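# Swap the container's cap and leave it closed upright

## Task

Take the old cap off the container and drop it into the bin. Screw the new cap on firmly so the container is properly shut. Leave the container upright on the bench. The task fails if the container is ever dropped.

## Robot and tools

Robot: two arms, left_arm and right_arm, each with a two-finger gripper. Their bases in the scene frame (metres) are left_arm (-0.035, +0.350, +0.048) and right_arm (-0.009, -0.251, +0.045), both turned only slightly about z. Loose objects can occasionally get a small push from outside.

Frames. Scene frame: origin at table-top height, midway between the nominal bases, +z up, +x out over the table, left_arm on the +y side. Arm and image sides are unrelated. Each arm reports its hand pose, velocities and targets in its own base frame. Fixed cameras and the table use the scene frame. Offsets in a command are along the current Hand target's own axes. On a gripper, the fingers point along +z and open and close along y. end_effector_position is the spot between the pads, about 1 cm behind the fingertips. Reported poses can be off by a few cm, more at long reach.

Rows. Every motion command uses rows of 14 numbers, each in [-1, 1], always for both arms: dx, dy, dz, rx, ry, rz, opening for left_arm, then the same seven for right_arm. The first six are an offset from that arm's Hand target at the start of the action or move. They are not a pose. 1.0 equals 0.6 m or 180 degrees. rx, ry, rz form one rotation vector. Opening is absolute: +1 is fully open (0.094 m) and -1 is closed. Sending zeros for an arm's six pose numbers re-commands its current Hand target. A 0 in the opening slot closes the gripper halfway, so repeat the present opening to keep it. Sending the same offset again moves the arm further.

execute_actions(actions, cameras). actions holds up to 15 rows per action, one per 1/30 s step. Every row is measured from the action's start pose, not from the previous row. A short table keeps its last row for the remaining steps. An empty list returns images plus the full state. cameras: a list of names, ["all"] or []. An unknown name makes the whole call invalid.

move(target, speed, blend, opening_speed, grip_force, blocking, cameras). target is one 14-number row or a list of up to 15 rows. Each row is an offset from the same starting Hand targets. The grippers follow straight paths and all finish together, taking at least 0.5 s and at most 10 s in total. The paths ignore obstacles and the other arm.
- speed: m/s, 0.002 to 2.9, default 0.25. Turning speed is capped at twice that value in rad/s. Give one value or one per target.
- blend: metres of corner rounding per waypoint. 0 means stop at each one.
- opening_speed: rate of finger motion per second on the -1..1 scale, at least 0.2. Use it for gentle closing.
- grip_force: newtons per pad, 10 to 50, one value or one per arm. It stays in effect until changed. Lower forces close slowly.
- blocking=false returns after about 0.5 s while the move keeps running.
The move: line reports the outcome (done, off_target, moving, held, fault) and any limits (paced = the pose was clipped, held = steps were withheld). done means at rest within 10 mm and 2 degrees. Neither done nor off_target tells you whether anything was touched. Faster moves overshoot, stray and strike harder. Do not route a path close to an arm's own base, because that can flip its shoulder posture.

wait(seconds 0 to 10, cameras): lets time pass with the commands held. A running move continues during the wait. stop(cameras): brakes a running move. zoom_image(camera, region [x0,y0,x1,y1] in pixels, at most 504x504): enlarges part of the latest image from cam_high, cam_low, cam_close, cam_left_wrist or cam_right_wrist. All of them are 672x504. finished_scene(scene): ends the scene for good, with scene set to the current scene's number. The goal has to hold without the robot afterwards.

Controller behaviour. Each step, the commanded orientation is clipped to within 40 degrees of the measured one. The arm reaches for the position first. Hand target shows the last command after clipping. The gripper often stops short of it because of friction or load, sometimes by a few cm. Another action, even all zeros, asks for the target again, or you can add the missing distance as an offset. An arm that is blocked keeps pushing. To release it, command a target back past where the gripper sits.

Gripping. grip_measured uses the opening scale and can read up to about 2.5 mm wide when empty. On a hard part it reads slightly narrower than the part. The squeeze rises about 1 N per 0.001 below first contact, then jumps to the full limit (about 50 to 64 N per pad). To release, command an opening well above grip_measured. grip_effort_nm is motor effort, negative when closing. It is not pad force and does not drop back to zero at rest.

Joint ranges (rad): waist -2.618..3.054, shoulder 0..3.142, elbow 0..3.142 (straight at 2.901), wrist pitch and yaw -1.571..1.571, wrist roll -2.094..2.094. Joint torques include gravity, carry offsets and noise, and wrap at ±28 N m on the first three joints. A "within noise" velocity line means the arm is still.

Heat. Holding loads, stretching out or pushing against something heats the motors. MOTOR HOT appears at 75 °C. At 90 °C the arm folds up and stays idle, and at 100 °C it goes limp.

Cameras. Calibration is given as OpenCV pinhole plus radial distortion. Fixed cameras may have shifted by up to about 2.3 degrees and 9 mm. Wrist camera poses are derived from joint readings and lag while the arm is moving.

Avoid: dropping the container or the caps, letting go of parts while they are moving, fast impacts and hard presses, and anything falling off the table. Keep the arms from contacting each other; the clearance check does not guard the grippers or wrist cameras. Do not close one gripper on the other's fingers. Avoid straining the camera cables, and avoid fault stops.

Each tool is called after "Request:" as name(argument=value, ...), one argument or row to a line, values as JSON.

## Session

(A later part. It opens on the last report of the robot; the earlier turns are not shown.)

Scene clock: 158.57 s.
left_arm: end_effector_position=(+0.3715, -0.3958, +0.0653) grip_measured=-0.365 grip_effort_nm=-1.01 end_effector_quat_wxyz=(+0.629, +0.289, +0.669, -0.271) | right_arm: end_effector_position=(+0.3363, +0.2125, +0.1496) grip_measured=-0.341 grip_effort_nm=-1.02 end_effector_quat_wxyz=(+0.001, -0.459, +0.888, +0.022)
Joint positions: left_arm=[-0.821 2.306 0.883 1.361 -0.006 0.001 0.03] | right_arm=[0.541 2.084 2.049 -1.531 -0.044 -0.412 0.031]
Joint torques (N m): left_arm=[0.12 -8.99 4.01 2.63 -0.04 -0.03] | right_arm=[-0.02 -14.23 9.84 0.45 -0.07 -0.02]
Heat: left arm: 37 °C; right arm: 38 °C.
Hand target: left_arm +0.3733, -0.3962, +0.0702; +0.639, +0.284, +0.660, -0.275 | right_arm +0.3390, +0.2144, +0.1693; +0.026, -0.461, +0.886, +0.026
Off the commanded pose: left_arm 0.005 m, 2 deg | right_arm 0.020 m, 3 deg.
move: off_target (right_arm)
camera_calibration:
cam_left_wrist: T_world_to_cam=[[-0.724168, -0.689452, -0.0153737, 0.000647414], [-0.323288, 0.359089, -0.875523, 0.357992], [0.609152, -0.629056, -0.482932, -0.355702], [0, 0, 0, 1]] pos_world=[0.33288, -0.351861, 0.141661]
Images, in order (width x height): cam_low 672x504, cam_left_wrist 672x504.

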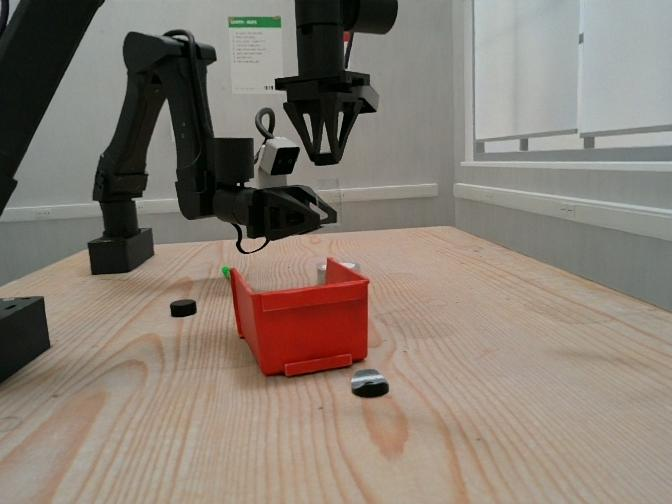

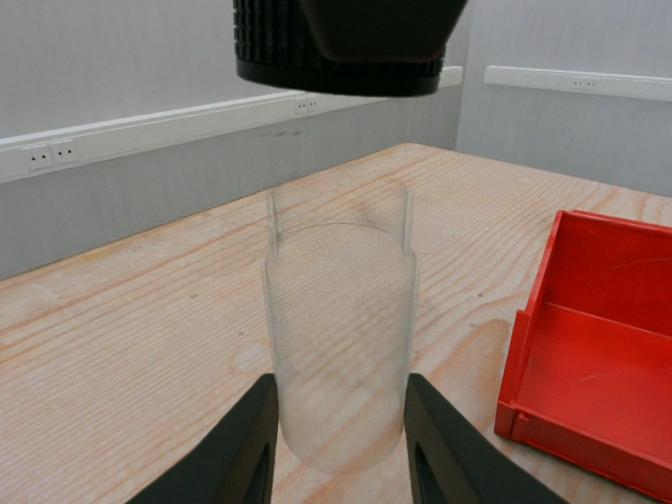

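Request:
move(
  target=[
    [0,0,0,0,0,0,-0.45,-0.0035,0.0011,-0.0498,0,0,0,-0.45],
    [0,0,0,0,0,0,-0.45,0.268,-0.1047,-0.0545,0,0,0.528,-0.45],
  ],
  speed=[0.08, 0.3],
  blend=[0.01, 0],
  cameras=["all"],
)

Scene clock: 166.70 s.
left_arm: end_effector_position=(+0.3715, -0.3958, +0.0653) grip_measured=-0.365 grip_effort_nm=-1.01 end_effector_quat_wxyz=(+0.629, +0.289, +0.669, -0.271) | right_arm: end_effector_position=(+0.2998, +0.0442, +0.1815) grip_measured=-0.341 grip_effort_nm=-1.02 end_effector_quat_wxyz=(-0.018, +0.339, +0.940, +0.025)
Joint positions: left_arm=[-0.821 2.306 0.883 1.361 -0.006 0.001 0.03] | right_arm=[0.107 1.718 1.685 -1.549 -0.06 0.799 0.031]
Joint torques (N m): left_arm=[0.12 -9.17 4.04 2.64 -0.07 0.01] | right_arm=[-0.1 -11.77 4.94 0.68 -0.12 0.1]
Heat: left arm: 38 °C; right arm: 38 °C.
Hand target: left_arm +0.3733, -0.3962, +0.0702; +0.639, +0.284, +0.660, -0.275 | right_arm +0.2976, +0.0448, +0.1894; -0.001, +0.342, +0.939, +0.037
Off the commanded pose: left_arm 0.005 m, 2 deg | right_arm 0.008 m, 2 deg.
move: done
camera_calibration:
cam_left_wrist: T_world_to_cam=[[-0.724168, -0.689452, -0.0153737, 0.000647414], [-0.323288, 0.359089, -0.875523, 0.357992], [0.609152, -0.629056, -0.482932, -0.355702], [0, 0, 0, 1]] pos_world=[0.33288, -0.351861, 0.141661]
cam_right_wrist: T_world_to_cam=[[-0.651716, -0.758318, -0.014846, 0.232246], [-0.690699, 0.585288, 0.424703, 0.14236], [-0.31337, 0.28704, -0.905211, 0.335802], [0, 0, 0, 1]] pos_world=[0.354917, -0.0035941, 0.246959]

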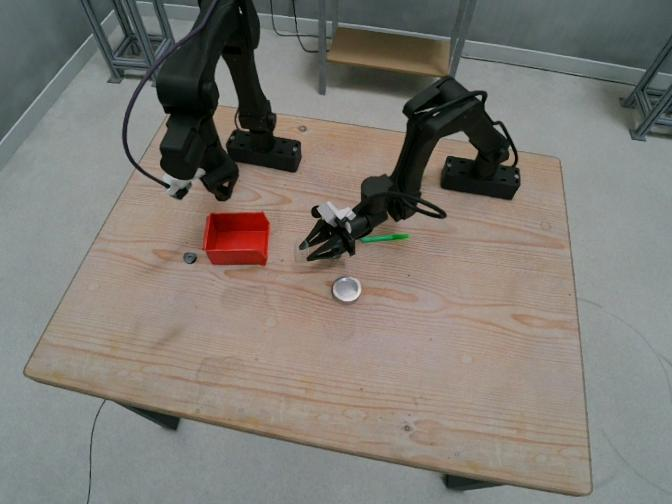

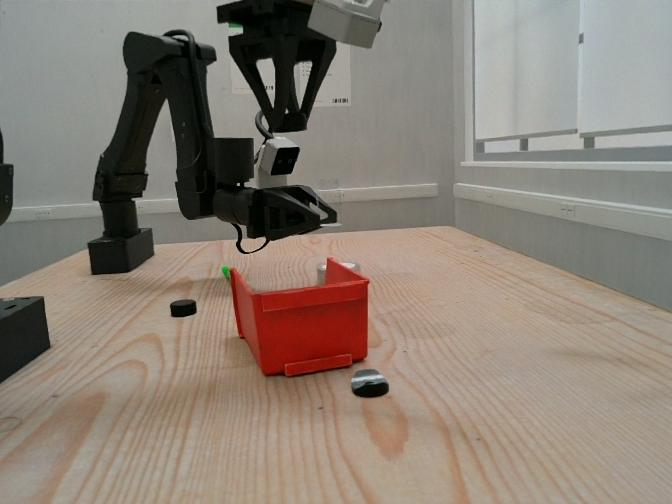

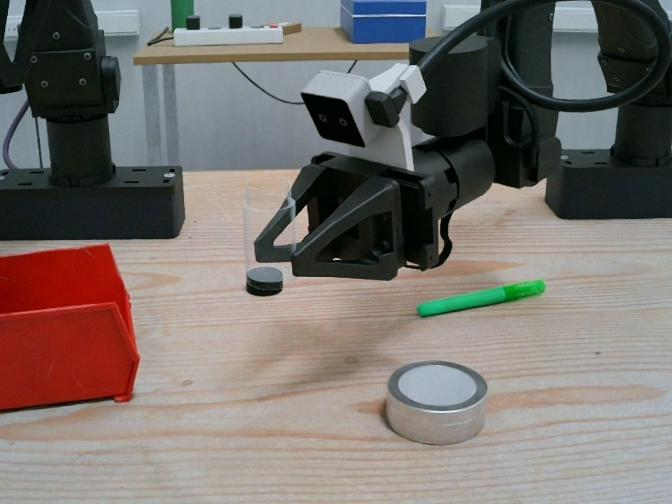

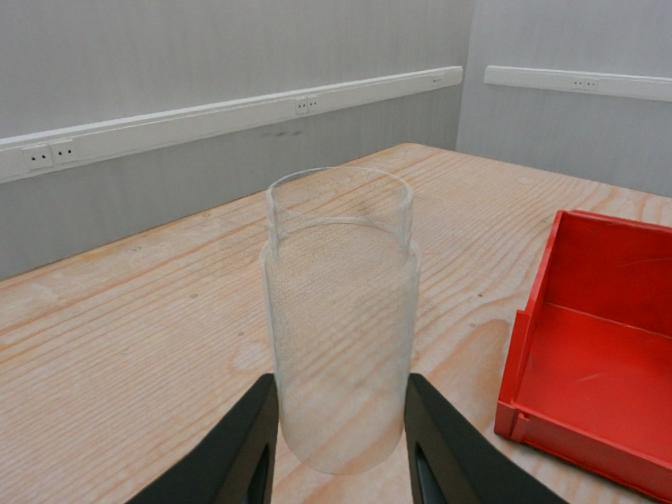

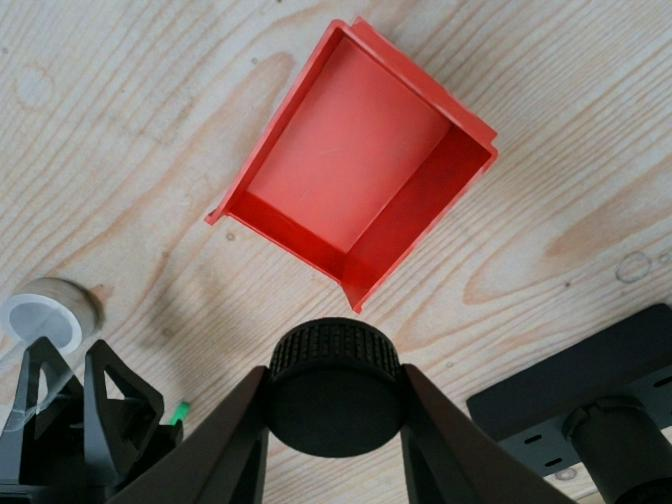

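Request:
move(
  target=[
    [0,0,0,0,0,0,-0.45,-0.0202,-0.0053,-0.0008,0,0,0,-0.45],
    [0,0,0,0,0,0,-0.45,-0.0268,-0.0222,0.2435,0,0,0,-0.45],
  ],
  speed=[0.1, 0.15],
  blend=[0.005, 0],
  cameras=["cam_high","cam_low","cam_right_wrist","cam_left_wrist"],
)

Scene clock: 171.83 s.
left_arm: end_effector_position=(+0.3715, -0.3958, +0.0653) grip_measured=-0.365 grip_effort_nm=-1.01 end_effector_quat_wxyz=(+0.629, +0.289, +0.669, -0.271) | right_arm: end_effector_position=(+0.3062, +0.0343, +0.0509) grip_measured=-0.341 grip_effort_nm=-1.02 end_effector_quat_wxyz=(+0.006, +0.343, +0.939, +0.037)
Joint positions: left_arm=[-0.821 2.306 0.883 1.361 -0.006 0.001 0.03] | right_arm=[0.072 1.715 1.156 -0.97 -0.062 0.773 0.031]
Joint torques (N m): left_arm=[0.12 -9.14 3.92 2.66 -0.1 -0.07] | right_arm=[-0.17 -6.35 5.09 0.77 -0.11 0.01]
Heat: left arm: 38 °C; right arm: 37 °C.
Hand target: left_arm +0.3733, -0.3962, +0.0702; +0.639, +0.284, +0.660, -0.275 | right_arm +0.3048, +0.0345, +0.0424; -0.001, +0.342, +0.939, +0.037
Off the commanded pose: left_arm 0.005 m, 2 deg | right_arm 0.009 m, 1 deg.
move: done
camera_calibration:
cam_left_wrist: T_world_to_cam=[[-0.724168, -0.689452, -0.0153737, 0.000647414], [-0.323288, 0.359089, -0.875523, 0.357992], [0.609152, -0.629056, -0.482932, -0.355702], [0, 0, 0, 1]] pos_world=[0.33288, -0.351861, 0.141661]
cam_right_wrist: T_world_to_cam=[[-0.656767, -0.752089, -0.0549421, 0.230434], [-0.707298, 0.589107, 0.390746, 0.214697], [-0.261509, 0.295489, -0.918857, 0.206951], [0, 0, 0, 1]] pos_world=[0.357316, -0.0143242, 0.118927]
Images, in order (width x height): cam_high 672x504, cam_low 672x504, cam_left_wrist 672x504, cam_right_wrist 672x504.

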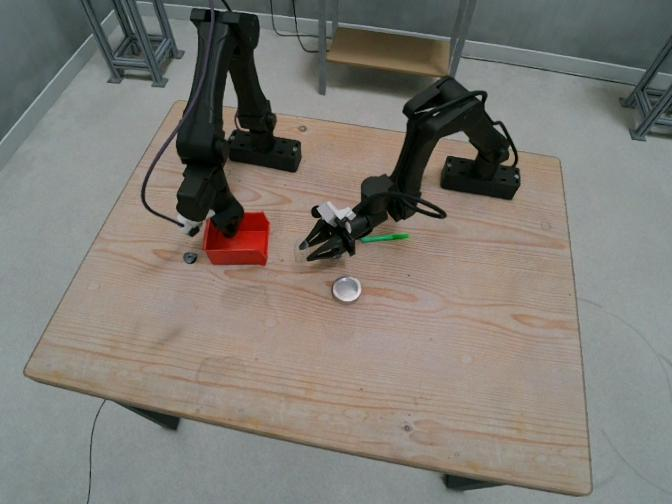

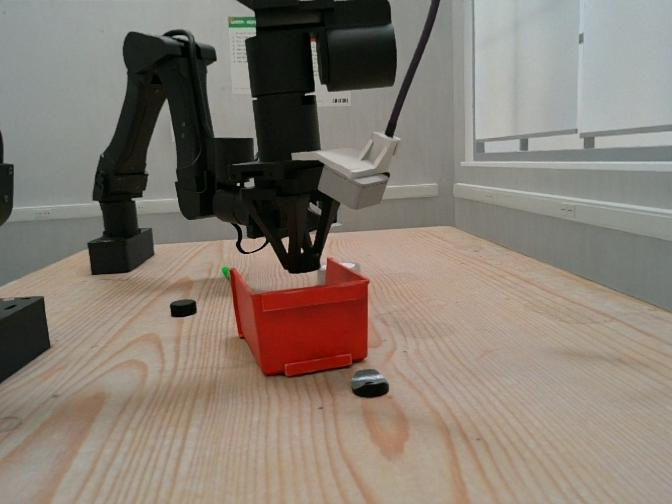

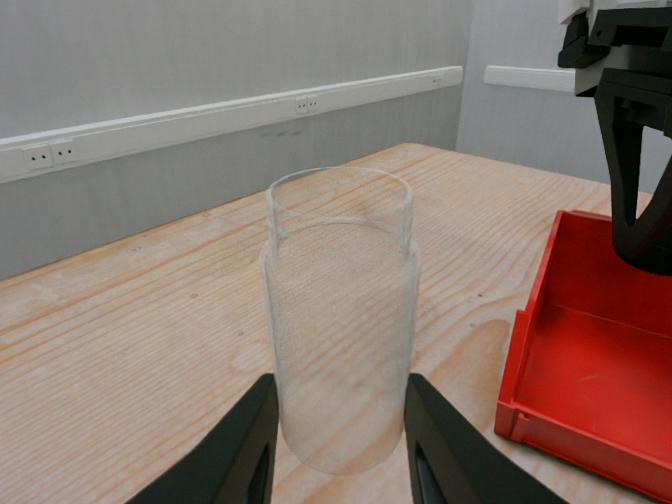

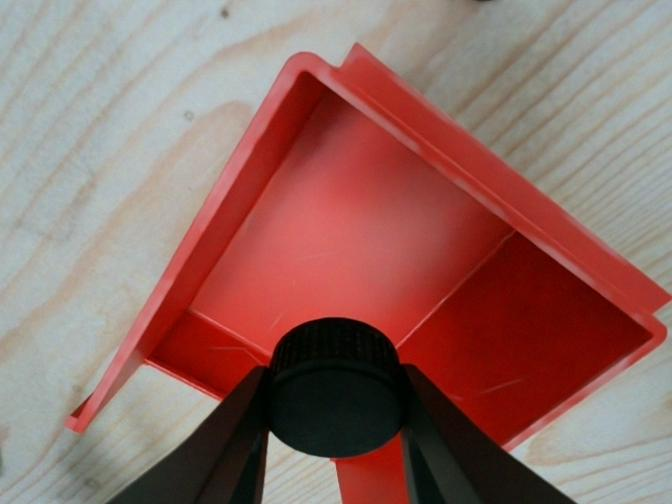

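Request:
move(
  target=[0,0,0,0,0,0,-0.45,-0.0029,-0.0075,0.108,0,0,0,-0.45],
  speed=0.08,
  cameras=["cam_low","cam_right_wrist","cam_left_wrist"],
)

Scene clock: 174.20 s.
left_arm: end_effector_position=(+0.3715, -0.3958, +0.0653) grip_measured=-0.365 grip_effort_nm=-1.01 end_effector_quat_wxyz=(+0.629, +0.289, +0.669, -0.271) | right_arm: end_effector_position=(+0.3070, +0.0344, -0.0153) grip_measured=-0.341 grip_effort_nm=-1.02 end_effector_quat_wxyz=(+0.004, +0.343, +0.939, +0.036)
Joint positions: left_arm=[-0.821 2.306 0.883 1.361 -0.006 0.001 0.03] | right_arm=[0.072 1.834 1.012 -0.71 -0.062 0.773 0.031]
Joint torques (N m): left_arm=[0.01 -9.13 4.11 2.6 -0.06 -0.04] | right_arm=[-0.21 -7.02 4.63 0.76 -0.11 0.01]
Heat: left arm: 38 °C; right arm: 37 °C.
Hand target: left_arm +0.3733, -0.3962, +0.0702; +0.639, +0.284, +0.660, -0.275 | right_arm +0.3049, +0.0345, -0.0226; -0.001, +0.342, +0.939, +0.037
Off the commanded pose: left_arm 0.005 m, 2 deg | right_arm 0.008 m, 1 deg.
move: done
camera_calibration:
cam_left_wrist: T_world_to_cam=[[-0.724168, -0.689452, -0.0153737, 0.000647414], [-0.323288, 0.359089, -0.875523, 0.357992], [0.609152, -0.629056, -0.482932, -0.355702], [0, 0, 0, 1]] pos_world=[0.33288, -0.351861, 0.141661]
cam_right_wrist: T_world_to_cam=[[-0.657003, -0.752115, -0.0516762, 0.22744], [-0.705505, 0.589231, 0.393788, 0.240636], [-0.265725, 0.295178, -0.917747, 0.147684], [0, 0, 0, 1]] pos_world=[0.358442, -0.0143224, 0.0525303]
Images, in order (width x height): cam_low 672x504, cam_left_wrist 672x504, cam_right_wrist 672x504.

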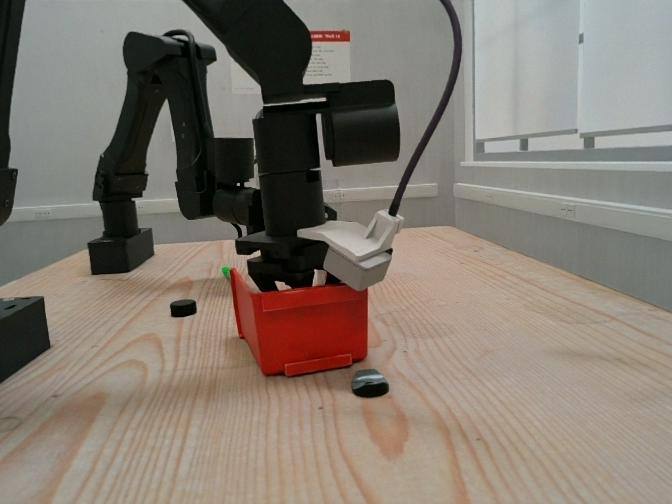

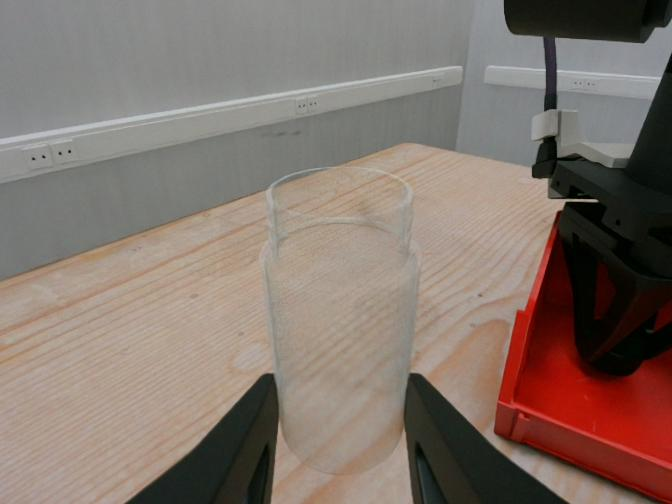

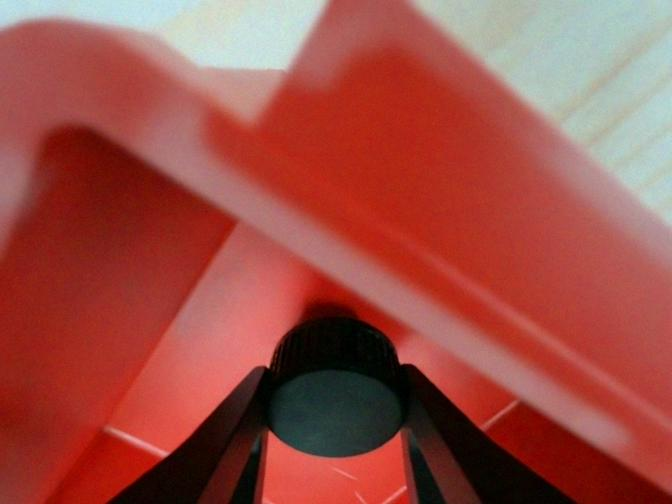

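Request:
move(
  target=[0,0,0,0,0,0,-0.45,0,0,-0.004,0,0,0,-0.1],
  speed=0.03,
  opening_speed=0.4,
  cameras=["cam_right_wrist","cam_left_wrist"],
)

Scene clock: 175.93 s.
left_arm: end_effector_position=(+0.3715, -0.3958, +0.0653) grip_measured=-0.365 grip_effort_nm=-1.01 end_effector_quat_wxyz=(+0.629, +0.289, +0.669, -0.271) | right_arm: end_effector_position=(+0.3070, +0.0344, -0.0153) grip_measured=-0.102 grip_effort_nm=0.14 end_effector_quat_wxyz=(+0.005, +0.343, +0.939, +0.036)
Joint positions: left_arm=[-0.821 2.306 0.883 1.361 -0.006 0.001 0.03] | right_arm=[0.072 1.834 1.012 -0.71 -0.062 0.773 0.042]
Joint torques (N m): left_arm=[-0.02 -9.42 3.92 2.61 -0.08 -0.02] | right_arm=[-0.25 -7.49 4.94 0.7 -0.11 0.01]
Heat: left arm: 38 °C; right arm: 37 °C.
Hand target: left_arm +0.3733, -0.3962, +0.0702; +0.639, +0.284, +0.660, -0.275 | right_arm +0.3048, +0.0343, -0.0202; -0.001, +0.342, +0.939, +0.037
Off the commanded pose: left_arm 0.005 m, 2 deg | right_arm 0.005 m, 1 deg.
move: done
camera_calibration:
cam_left_wrist: T_world_to_cam=[[-0.724168, -0.689452, -0.0153737, 0.000647414], [-0.323288, 0.359089, -0.875523, 0.357992], [0.609152, -0.629056, -0.482932, -0.355702], [0, 0, 0, 1]] pos_world=[0.33288, -0.351861, 0.141661]
cam_right_wrist: T_world_to_cam=[[-0.656961, -0.752135, -0.0519132, 0.227435], [-0.70566, 0.589204, 0.393551, 0.240702], [-0.265416, 0.295181, -0.917836, 0.147577], [0, 0, 0, 1]] pos_world=[0.35844, -0.0143225, 0.0525301]
Images, in order (width x height): cam_left_wrist 672x504, cam_right_wrist 672x504.

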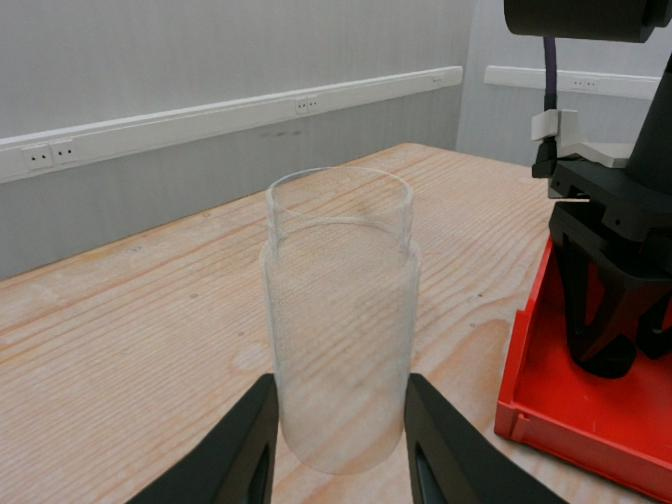

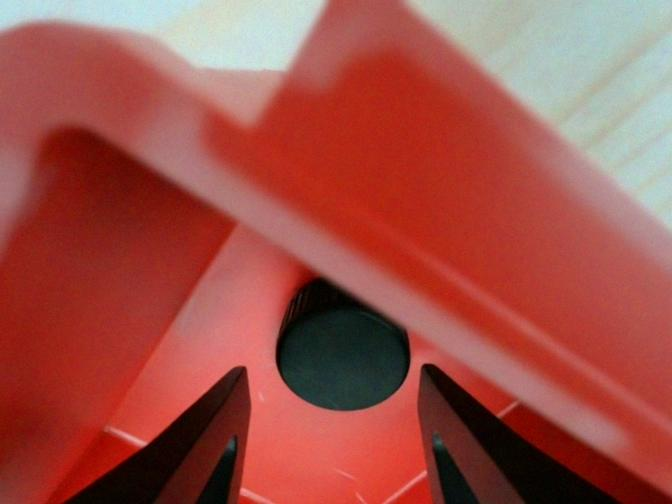

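Request:
move(
  target=[
    [0,0,0,0,0,0,-0.45,0.0077,0.0195,-0.2825,0,0,0,-0.1],
    [0,0,0,0,0,0,-0.45,0.373,0.047,-0.1538,0.0117,0.004,0,0.6],
  ],
  speed=[0.2, 0.2],
  blend=[0.03, 0],
  cameras=["cam_low","cam_right_wrist","cam_left_wrist","cam_high"],
)

Scene clock: 182.10 s.
left_arm: end_effector_position=(+0.3715, -0.3958, +0.0653) grip_measured=-0.365 grip_effort_nm=-1.01 end_effector_quat_wxyz=(+0.629, +0.289, +0.669, -0.271) | right_arm: end_effector_position=(+0.1484, +0.1963, +0.0805) grip_measured=+0.598 grip_effort_nm=0.14 end_effector_quat_wxyz=(-0.024, +0.340, +0.940, +0.020)
Joint positions: left_arm=[-0.821 2.306 0.883 1.361 -0.006 0.001 0.03] | right_arm=[0.877 1.47 1.028 -1.107 -0.058 1.571 0.075]
Joint torques (N m): left_arm=[0.21 -9.21 3.9 2.63 -0.05 0.01] | right_arm=[0.27 -6.84 4.98 0.7 0.18 0.12]
Heat: left arm: 39 °C; right arm: 36 °C.
Hand target: left_arm +0.3733, -0.3962, +0.0702; +0.639, +0.284, +0.660, -0.275 | right_arm +0.1493, +0.1931, +0.0797; -0.013, +0.342, +0.939, +0.022
Off the commanded pose: left_arm 0.005 m, 2 deg | right_arm 0.003 m, 1 deg.
move: done
camera_calibration:
cam_left_wrist: T_world_to_cam=[[-0.724168, -0.689452, -0.0153737, 0.000647414], [-0.323288, 0.359089, -0.875523, 0.357992], [0.609152, -0.629056, -0.482932, -0.355702], [0, 0, 0, 1]] pos_world=[0.33288, -0.351861, 0.141661]
cam_right_wrist: T_world_to_cam=[[-0.652775, -0.75755, -0.00169047, 0.246412], [-0.683818, 0.588279, 0.431649, -0.0104465], [-0.326001, 0.282926, -0.90204, 0.1558], [0, 0, 0, 1]] pos_world=[0.204499, 0.148735, 0.145464]
Images, in order (width x height): cam_high 672x504, cam_low 672x504, cam_left_wrist 672x504, cam_right_wrist 672x504.

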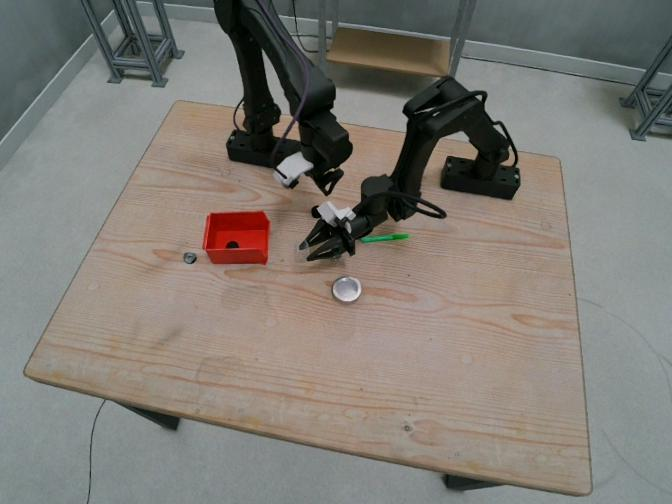

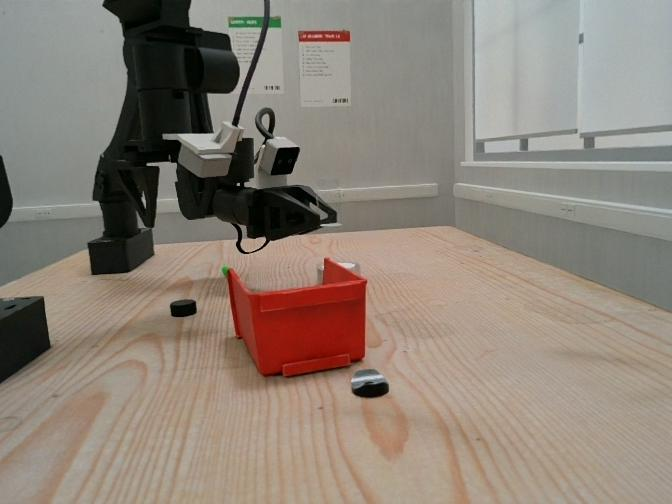

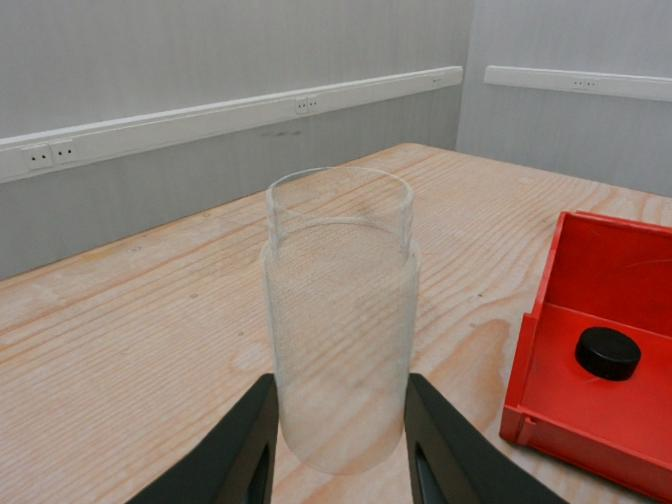

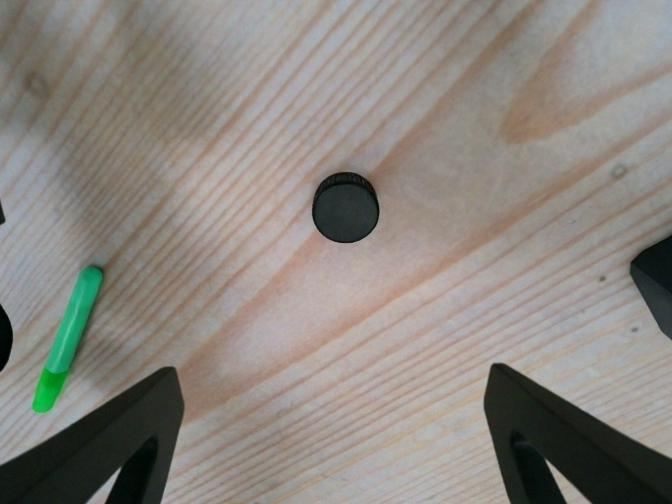

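Request:
move(
  target=[0,0,0,0,0,0,-0.45,-0.0255,-0.0132,0.112,0,0,0,0.6],
  speed=0.12,
  cameras=["cam_right_wrist"],
)

Scene clock: 184.83 s.
left_arm: end_effector_position=(+0.3715, -0.3958, +0.0653) grip_measured=-0.365 grip_effort_nm=-1.01 end_effector_quat_wxyz=(+0.629, +0.289, +0.669, -0.271) | right_arm: end_effector_position=(+0.1538, +0.1857, +0.0177) grip_measured=+0.598 grip_effort_nm=0.13 end_effector_quat_wxyz=(-0.019, +0.341, +0.939, +0.031)
Joint positions: left_arm=[-0.821 2.306 0.883 1.361 -0.006 0.001 0.03] | right_arm=[0.831 1.517 0.805 -0.817 -0.058 1.528 0.075]
Joint torques (N m): left_arm=[0.17 -8.92 3.95 2.63 -0.04 0.03] | right_arm=[-0.46 -4.29 4.88 0.74 0.16 0.02]
Heat: left arm: 39 °C; right arm: 36 °C.
Hand target: left_arm +0.3733, -0.3962, +0.0702; +0.639, +0.284, +0.660, -0.275 | right_arm +0.1553, +0.1806, +0.0117; -0.013, +0.342, +0.939, +0.022
Off the commanded pose: left_arm 0.005 m, 2 deg | right_arm 0.008 m, 1 deg.
move: done
camera_calibration:
cam_right_wrist: T_world_to_cam=[[-0.654372, -0.755765, -0.0248307, 0.242124], [-0.689423, 0.582797, 0.430167, 0.0284773], [-0.310634, 0.298608, -0.902408, 0.0986243], [0, 0, 0, 1]] pos_world=[0.208708, 0.136942, 0.0827614]
Images, in order (width x height): cam_right_wrist 672x504.

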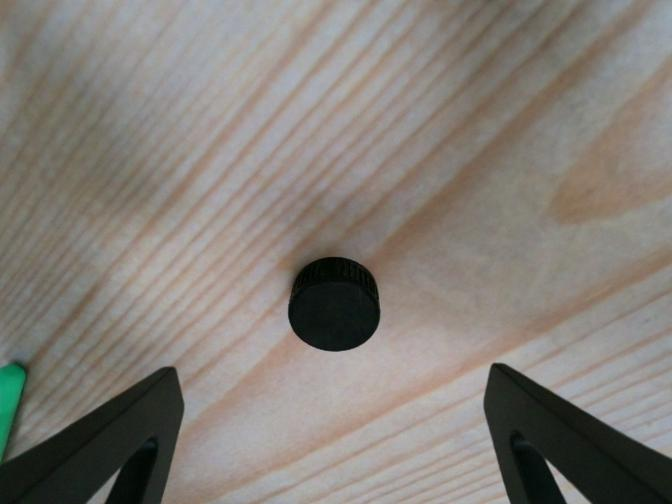

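Request:
move(
  target=[0,0,0,0,0,0,-0.45,0.0097,-0.0016,0.0499,0,0,0,0.6],
  speed=0.08,
  cameras=["cam_right_wrist"],
)

Scene clock: 187.13 s.
left_arm: end_effector_position=(+0.3715, -0.3958, +0.0653) grip_measured=-0.365 grip_effort_nm=-1.01 end_effector_quat_wxyz=(+0.629, +0.289, +0.669, -0.271) | right_arm: end_effector_position=(+0.1509, +0.1894, -0.0118) grip_measured=+0.598 grip_effort_nm=0.14 end_effector_quat_wxyz=(-0.019, +0.341, +0.939, +0.032)
Joint positions: left_arm=[-0.821 2.306 0.883 1.361 -0.006 0.001 0.03] | right_arm=[0.85 1.586 0.736 -0.676 -0.058 1.548 0.075]
Joint torques (N m): left_arm=[0.05 -9.02 4.11 2.59 -0.05 -0.03] | right_arm=[0.47 -4.46 4.45 0.74 0.18 0.11]
Heat: left arm: 39 °C; right arm: 35 °C.
Hand target: left_arm +0.3733, -0.3962, +0.0702; +0.639, +0.284, +0.660, -0.275 | right_arm +0.1499, +0.1851, -0.0180; -0.013, +0.342, +0.939, +0.022
Off the commanded pose: left_arm 0.005 m, 2 deg | right_arm 0.008 m, 1 deg.
move: done
camera_calibration:
cam_right_wrist: T_world_to_cam=[[-0.654658, -0.755451, -0.0267742, 0.242322], [-0.689474, 0.582213, 0.430875, 0.0371286], [-0.309916, 0.300536, -0.902014, 0.0695902], [0, 0, 0, 1]] pos_world=[0.205804, 0.140531, 0.0532616]
Images, in order (width x height): cam_right_wrist 672x504.

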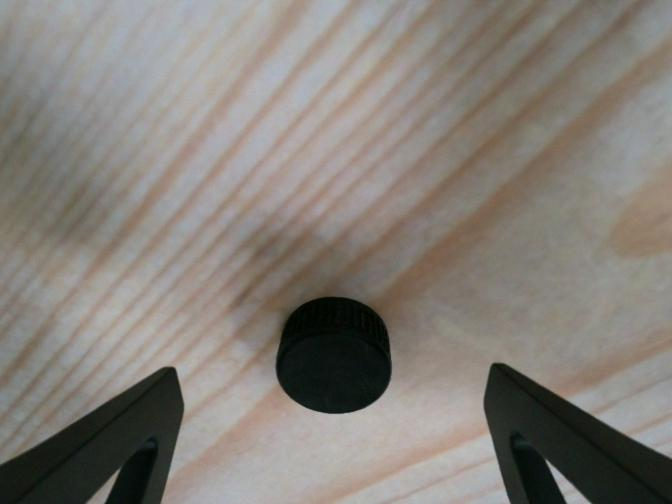

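Request:
move(
  target=[0,0,0,0,0,0,-0.45,0.0075,-0.0007,0.0217,0,0,0,0.6],
  speed=0.06,
  cameras=["cam_right_wrist","cam_low"],
)

Scene clock: 189.80 s.
left_arm: end_effector_position=(+0.3715, -0.3958, +0.0653) grip_measured=-0.365 grip_effort_nm=-1.01 end_effector_quat_wxyz=(+0.629, +0.289, +0.669, -0.271) | right_arm: end_effector_position=(+0.1476, +0.1932, -0.0242) grip_measured=+0.598 grip_effort_nm=0.14 end_effector_quat_wxyz=(-0.019, +0.341, +0.939, +0.033)
Joint positions: left_arm=[-0.821 2.306 0.883 1.361 -0.006 0.001 0.03] | right_arm=[0.871 1.621 0.711 -0.613 -0.058 1.569 0.075]
Joint torques (N m): left_arm=[0.1 -9.06 3.86 2.63 -0.03 0] | right_arm=[0.54 -4.52 4.16 0.77 0.17 0.11]
Heat: left arm: 39 °C; right arm: 35 °C.
Hand target: left_arm +0.3733, -0.3962, +0.0702; +0.639, +0.284, +0.660, -0.275 | right_arm +0.1461, +0.1884, -0.0308; -0.013, +0.342, +0.939, +0.022
Off the commanded pose: left_arm 0.005 m, 2 deg | right_arm 0.008 m, 1 deg.
move: done
camera_calibration:
cam_right_wrist: T_world_to_cam=[[-0.655118, -0.754988, -0.0285337, 0.242576], [-0.689252, 0.581756, 0.431846, 0.0379769], [-0.309439, 0.302577, -0.901496, 0.0556192], [0, 0, 0, 1]] pos_world=[0.202302, 0.14422, 0.0406619]
Images, in order (width x height): cam_low 672x504, cam_right_wrist 672x504.

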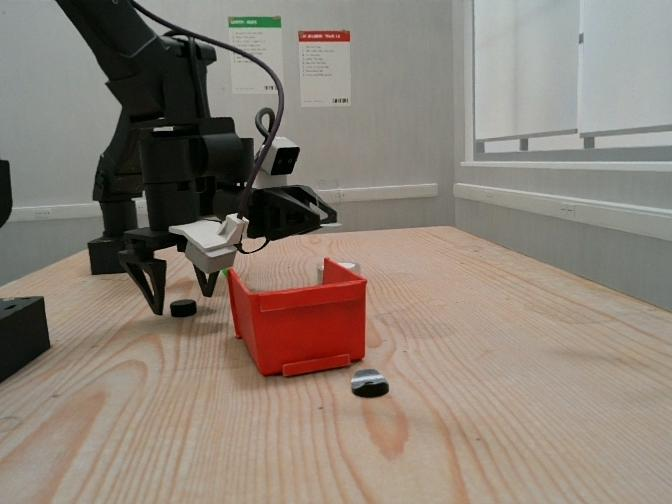

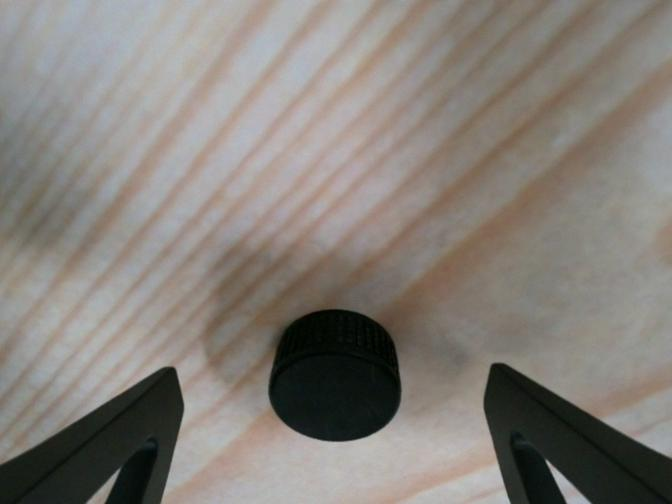

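Request:
move(
  target=[0,0,0,0,0,0,-0.45,-0.0015,0,0.0083,0,0,0,0.6],
  speed=0.03,
)

Request:
move(
  target=[0,0,0,0,0,0,-0.45,0,0,0,0,0,0,-0.42],
  speed=0.03,
  grip_force=[50, 25],
  opening_speed=0.5,
  cameras=["cam_right_wrist","cam_low"],
)

Scene clock: 192.77 s.
left_arm: end_effector_position=(+0.3715, -0.3958, +0.0653) grip_measured=-0.365 grip_effort_nm=-1.01 end_effector_quat_wxyz=(+0.629, +0.289, +0.669, -0.271) | right_arm: end_effector_position=(+0.1477, +0.1935, -0.0292) grip_measured=+0.598 grip_effort_nm=0.13 end_effector_quat_wxyz=(-0.019, +0.341, +0.939, +0.033)
Joint positions: left_arm=[-0.821 2.306 0.883 1.361 -0.006 0.001 0.03] | right_arm=[0.871 1.636 0.703 -0.589 -0.058 1.569 0.075]
Joint torques (N m): left_arm=[-0.08 -8.91 3.78 2.66 -0.02 -0.08] | right_arm=[0.29 -4.57 4.08 0.75 0.19 0.08]
Motor temperatures (°C): left_arm=[20 30 24 40 23 22 27] | right_arm=[23 35 29 22 21 22 24]
Heat: left arm: 40 °C; right arm: 35 °C.
Hand target: left_arm +0.3733, -0.3962, +0.0702; +0.639, +0.284, +0.660, -0.275 | right_arm +0.1467, +0.1880, -0.0358; -0.013, +0.342, +0.939, +0.022
Off the commanded pose: left_arm 0.005 m, 2 deg | right_arm 0.009 m, 1 deg.
move: done

Scene clock: 196.03 s.
left_arm: end_effector_position=(+0.3715, -0.3958, +0.0653) grip_measured=-0.365 grip_effort_nm=-1.01 end_effector_quat_wxyz=(+0.629, +0.289, +0.669, -0.271) | right_arm: end_effector_position=(+0.1479, +0.1936, -0.0292) grip_measured=-0.319 grip_effort_nm=-0.52 end_effector_quat_wxyz=(-0.019, +0.341, +0.939, +0.033)
Joint positions: left_arm=[-0.821 2.306 0.883 1.361 -0.006 0.001 0.03] | right_arm=[0.871 1.636 0.703 -0.588 -0.058 1.569 0.032]
Joint torques (N m): left_arm=[0.08 -9.07 3.7 2.61 -0.07 0] | right_arm=[0.27 -4.55 4.05 0.75 0.17 0.07]
Heat: left arm: 40 °C; right arm: 35 °C.
Hand target: left_arm +0.3733, -0.3962, +0.0702; +0.639, +0.284, +0.660, -0.275 | right_arm +0.1467, +0.1881, -0.0358; -0.013, +0.342, +0.939, +0.022
Off the commanded pose: left_arm 0.005 m, 2 deg | right_arm 0.009 m, 1 deg.
grip_force (N): 50, 25
move: done
camera_calibration:
cam_right_wrist: T_world_to_cam=[[-0.655126, -0.75495, -0.0293237, 0.24288], [-0.689474, 0.581535, 0.43179, 0.0402038], [-0.308927, 0.303095, -0.901497, 0.0510254], [0, 0, 0, 1]] pos_world=[0.202599, 0.144517, 0.0357617]
Images, in order (width x height): cam_low 672x504, cam_right_wrist 672x504.

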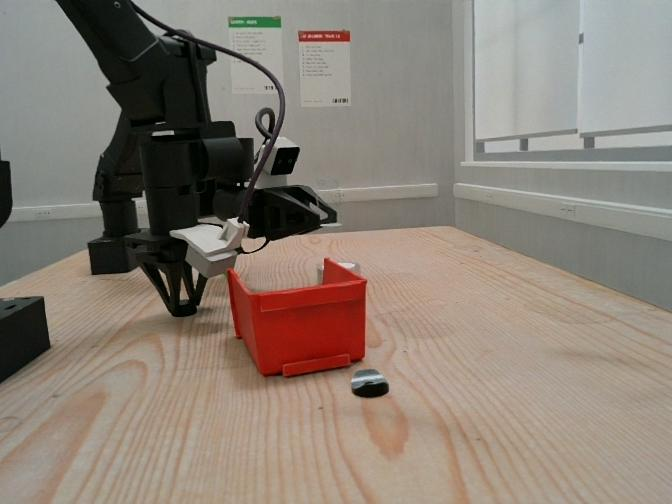

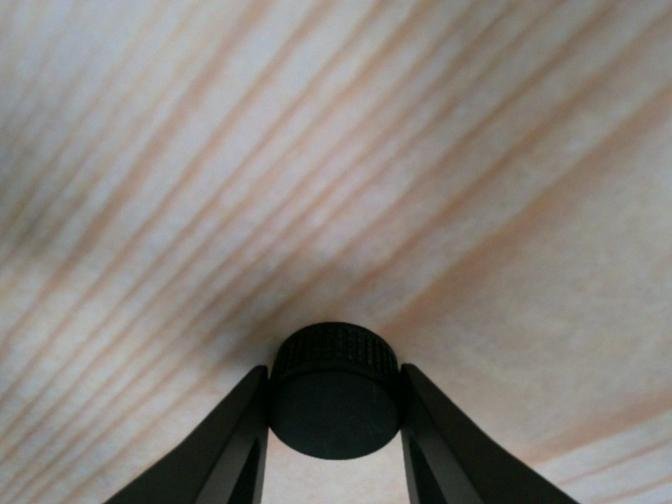

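Request:
move(
  target=[
    [0,0,0,0,0,0,-0.45,0.0132,0.0108,-0.3327,0,0,0,-0.42],
    [0,0,0,0,0,0,-0.45,-0.2298,0.1243,-0.382,0,0,-0.3,-0.42],
    [0,0,0,0,0,0,-0.45,-0.203,0.2523,-0.3685,0,0,-0.528,-0.42],
  ],
  speed=[0.15, 0.25, 0.15],
  blend=[0.02, 0.02, 0],
  cameras=["cam_right_wrist","cam_low","cam_left_wrist","cam_close"],
)

Scene clock: 205.37 s.
left_arm: end_effector_position=(+0.3715, -0.3958, +0.0653) grip_measured=-0.365 grip_effort_nm=-1.01 end_effector_quat_wxyz=(+0.629, +0.289, +0.669, -0.271) | right_arm: end_effector_position=(+0.3350, +0.2110, +0.1839) grip_measured=-0.320 grip_effort_nm=-0.56 end_effector_quat_wxyz=(+0.034, -0.456, +0.889, +0.030)
Joint positions: left_arm=[-0.821 2.306 0.883 1.361 -0.006 0.001 0.03] | right_arm=[0.534 2.036 2.115 -1.578 -0.055 -0.411 0.032]
Joint torques (N m): left_arm=[0.05 -9.17 4.31 2.63 -0.02 0] | right_arm=[0.51 -9.14 9.78 0.57 0.04 0]
Heat: left arm: 40 °C; right arm: 34 °C.
Hand target: left_arm +0.3733, -0.3962, +0.0702; +0.639, +0.284, +0.660, -0.275 | right_arm +0.3394, +0.2147, +0.1851; +0.007, -0.462, +0.887, +0.024
Off the commanded pose: left_arm 0.005 m, 2 deg | right_arm 0.006 m, 3 deg.
joint sent to its limit (right arm) — joint 4 (wrist pitch), lower limit. The joint targets are off in orientation, not in position.
grip_force (N): 50, 25
move: off_target (right_arm)
camera_calibration:
cam_left_wrist: T_world_to_cam=[[-0.724168, -0.689452, -0.0153737, 0.000647414], [-0.323288, 0.359089, -0.875523, 0.357992], [0.609152, -0.629056, -0.482932, -0.355702], [0, 0, 0, 1]] pos_world=[0.33288, -0.351861, 0.141661]
cam_right_wrist: T_world_to_cam=[[0.800997, -0.598649, -0.00475512, -0.140441], [-0.570815, -0.766101, 0.295399, 0.336857], [-0.180483, -0.233899, -0.955362, 0.37588], [0, 0, 0, 1]] pos_world=[0.372616, 0.261909, 0.258927]
Images, in order (width x height): cam_low 672x504, cam_close 672x504, cam_left_wrist 672x504, cam_right_wrist 672x504.

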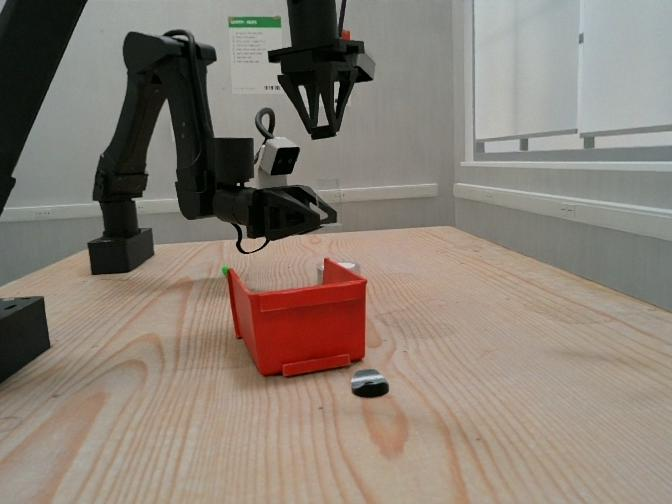

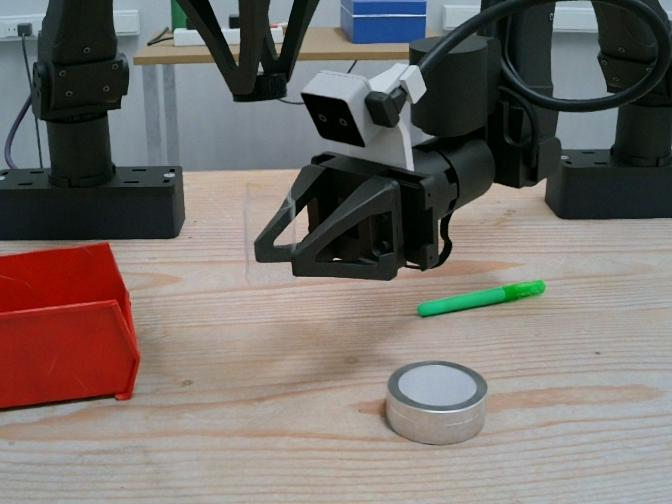

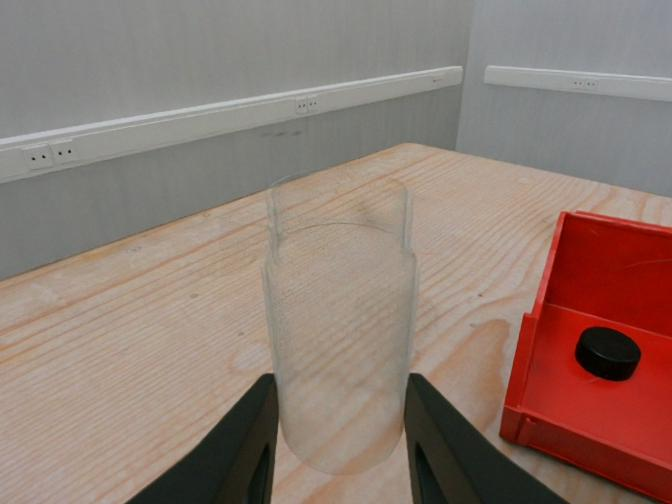

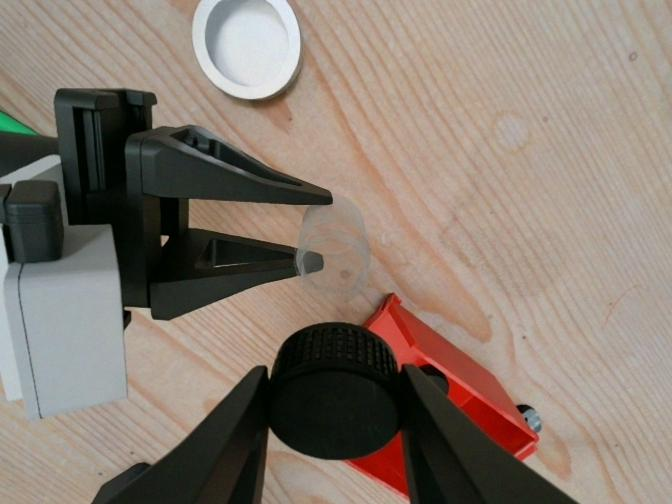

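Request:
move(
  target=[0,0,0,0,0,0,-0.45,0.0017,-0.0018,0.05,0,0,0,-0.42],
  speed=0.05,
  cameras=["cam_right_wrist","cam_low","cam_left_wrist","cam_close"],
)

Scene clock: 208.77 s.
left_arm: end_effector_position=(+0.3715, -0.3958, +0.0653) grip_measured=-0.365 grip_effort_nm=-1.01 end_effector_quat_wxyz=(+0.629, +0.289, +0.669, -0.271) | right_arm: end_effector_position=(+0.3376, +0.2125, +0.1665) grip_measured=-0.320 grip_effort_nm=-0.56 end_effector_quat_wxyz=(+0.016, -0.457, +0.889, +0.028)
Joint positions: left_arm=[-0.821 2.306 0.883 1.361 -0.006 0.001 0.03] | right_arm=[0.534 2.072 2.099 -1.563 -0.055 -0.414 0.032]
Joint torques (N m): left_arm=[0.01 -9.21 3.88 2.59 -0.14 0.04] | right_arm=[0.54 -9.68 5.14 0.75 0.05 -0.02]
Heat: left arm: 40 °C; right arm: 34 °C.
Hand target: left_arm +0.3733, -0.3962, +0.0702; +0.639, +0.284, +0.660, -0.275 | right_arm +0.3395, +0.2147, +0.1550; +0.007, -0.462, +0.887, +0.024
Off the commanded pose: left_arm 0.005 m, 2 deg | right_arm 0.012 m, 1 deg.
grip_force (N): 50, 25
move: off_target (right_arm)
camera_calibration:
cam_left_wrist: T_world_to_cam=[[-0.724168, -0.689452, -0.0153737, 0.000647414], [-0.323288, 0.359089, -0.875523, 0.357992], [0.609152, -0.629056, -0.482932, -0.355702], [0, 0, 0, 1]] pos_world=[0.33288, -0.351861, 0.141661]
cam_right_wrist: T_world_to_cam=[[0.802651, -0.596163, -0.0184854, -0.14054], [-0.558435, -0.762021, 0.327834, 0.334047], [-0.209528, -0.252813, -0.944555, 0.372005], [0, 0, 0, 1]] pos_world=[0.377294, 0.264814, 0.239269]
Images, in order (width x height): cam_low 672x504, cam_close 672x504, cam_left_wrist 672x504, cam_right_wrist 672x504.

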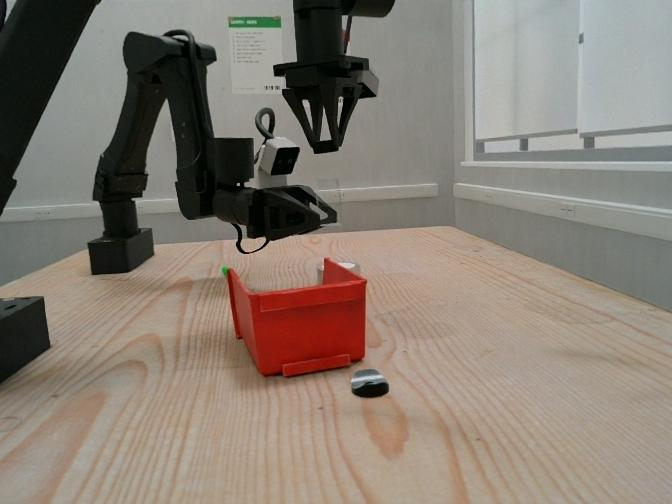

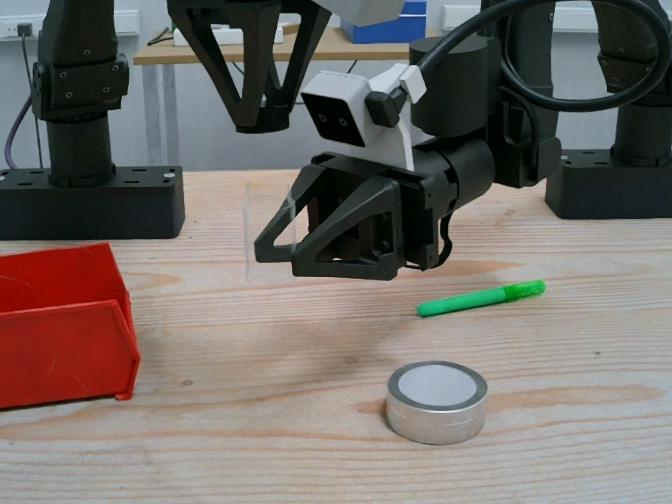

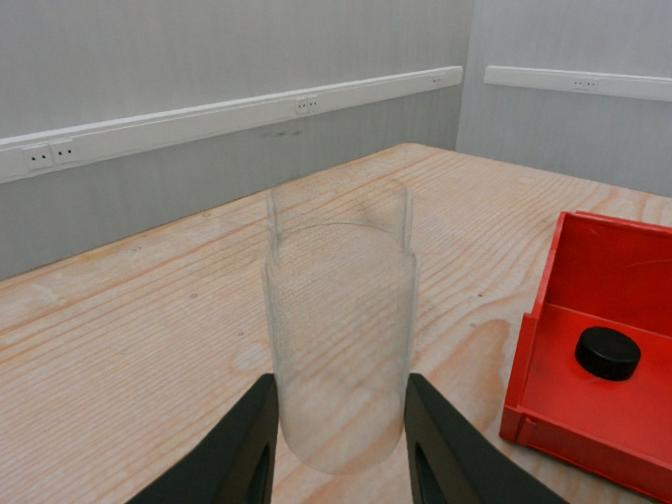

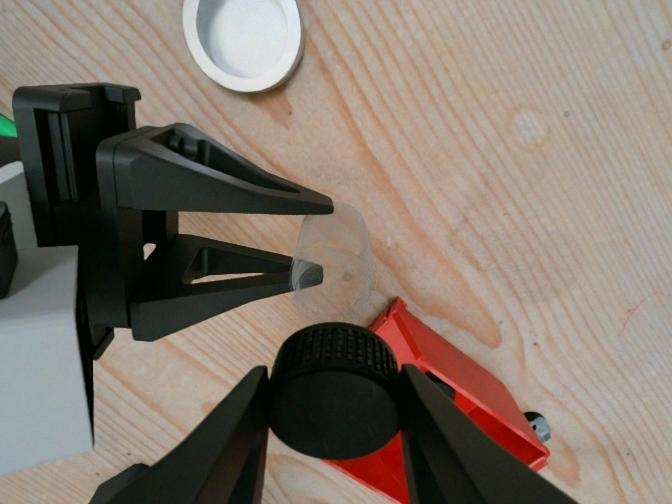

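Request:
zoom_image(
  camera="cam_close",
  region=[190, 60, 330, 165],
)

Request:
zoom_image(
  camera="cam_low",
  region=[270, 90, 390, 240],
)

Scaled by 3.600 from the camera's 672x504 image, which has a finer 960x720 frame.

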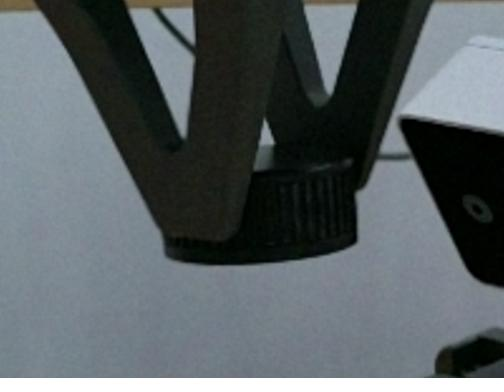

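Scaled by 3.360 from the camera's 672x504 image, which has a finer 960x720 frame.

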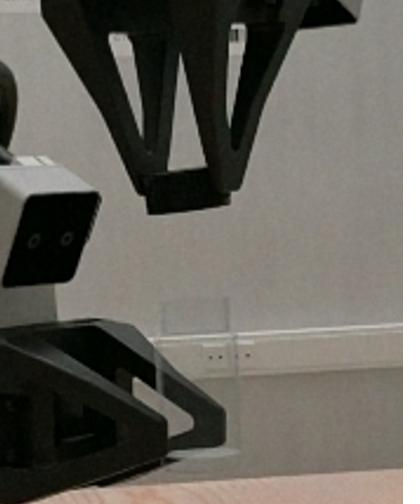

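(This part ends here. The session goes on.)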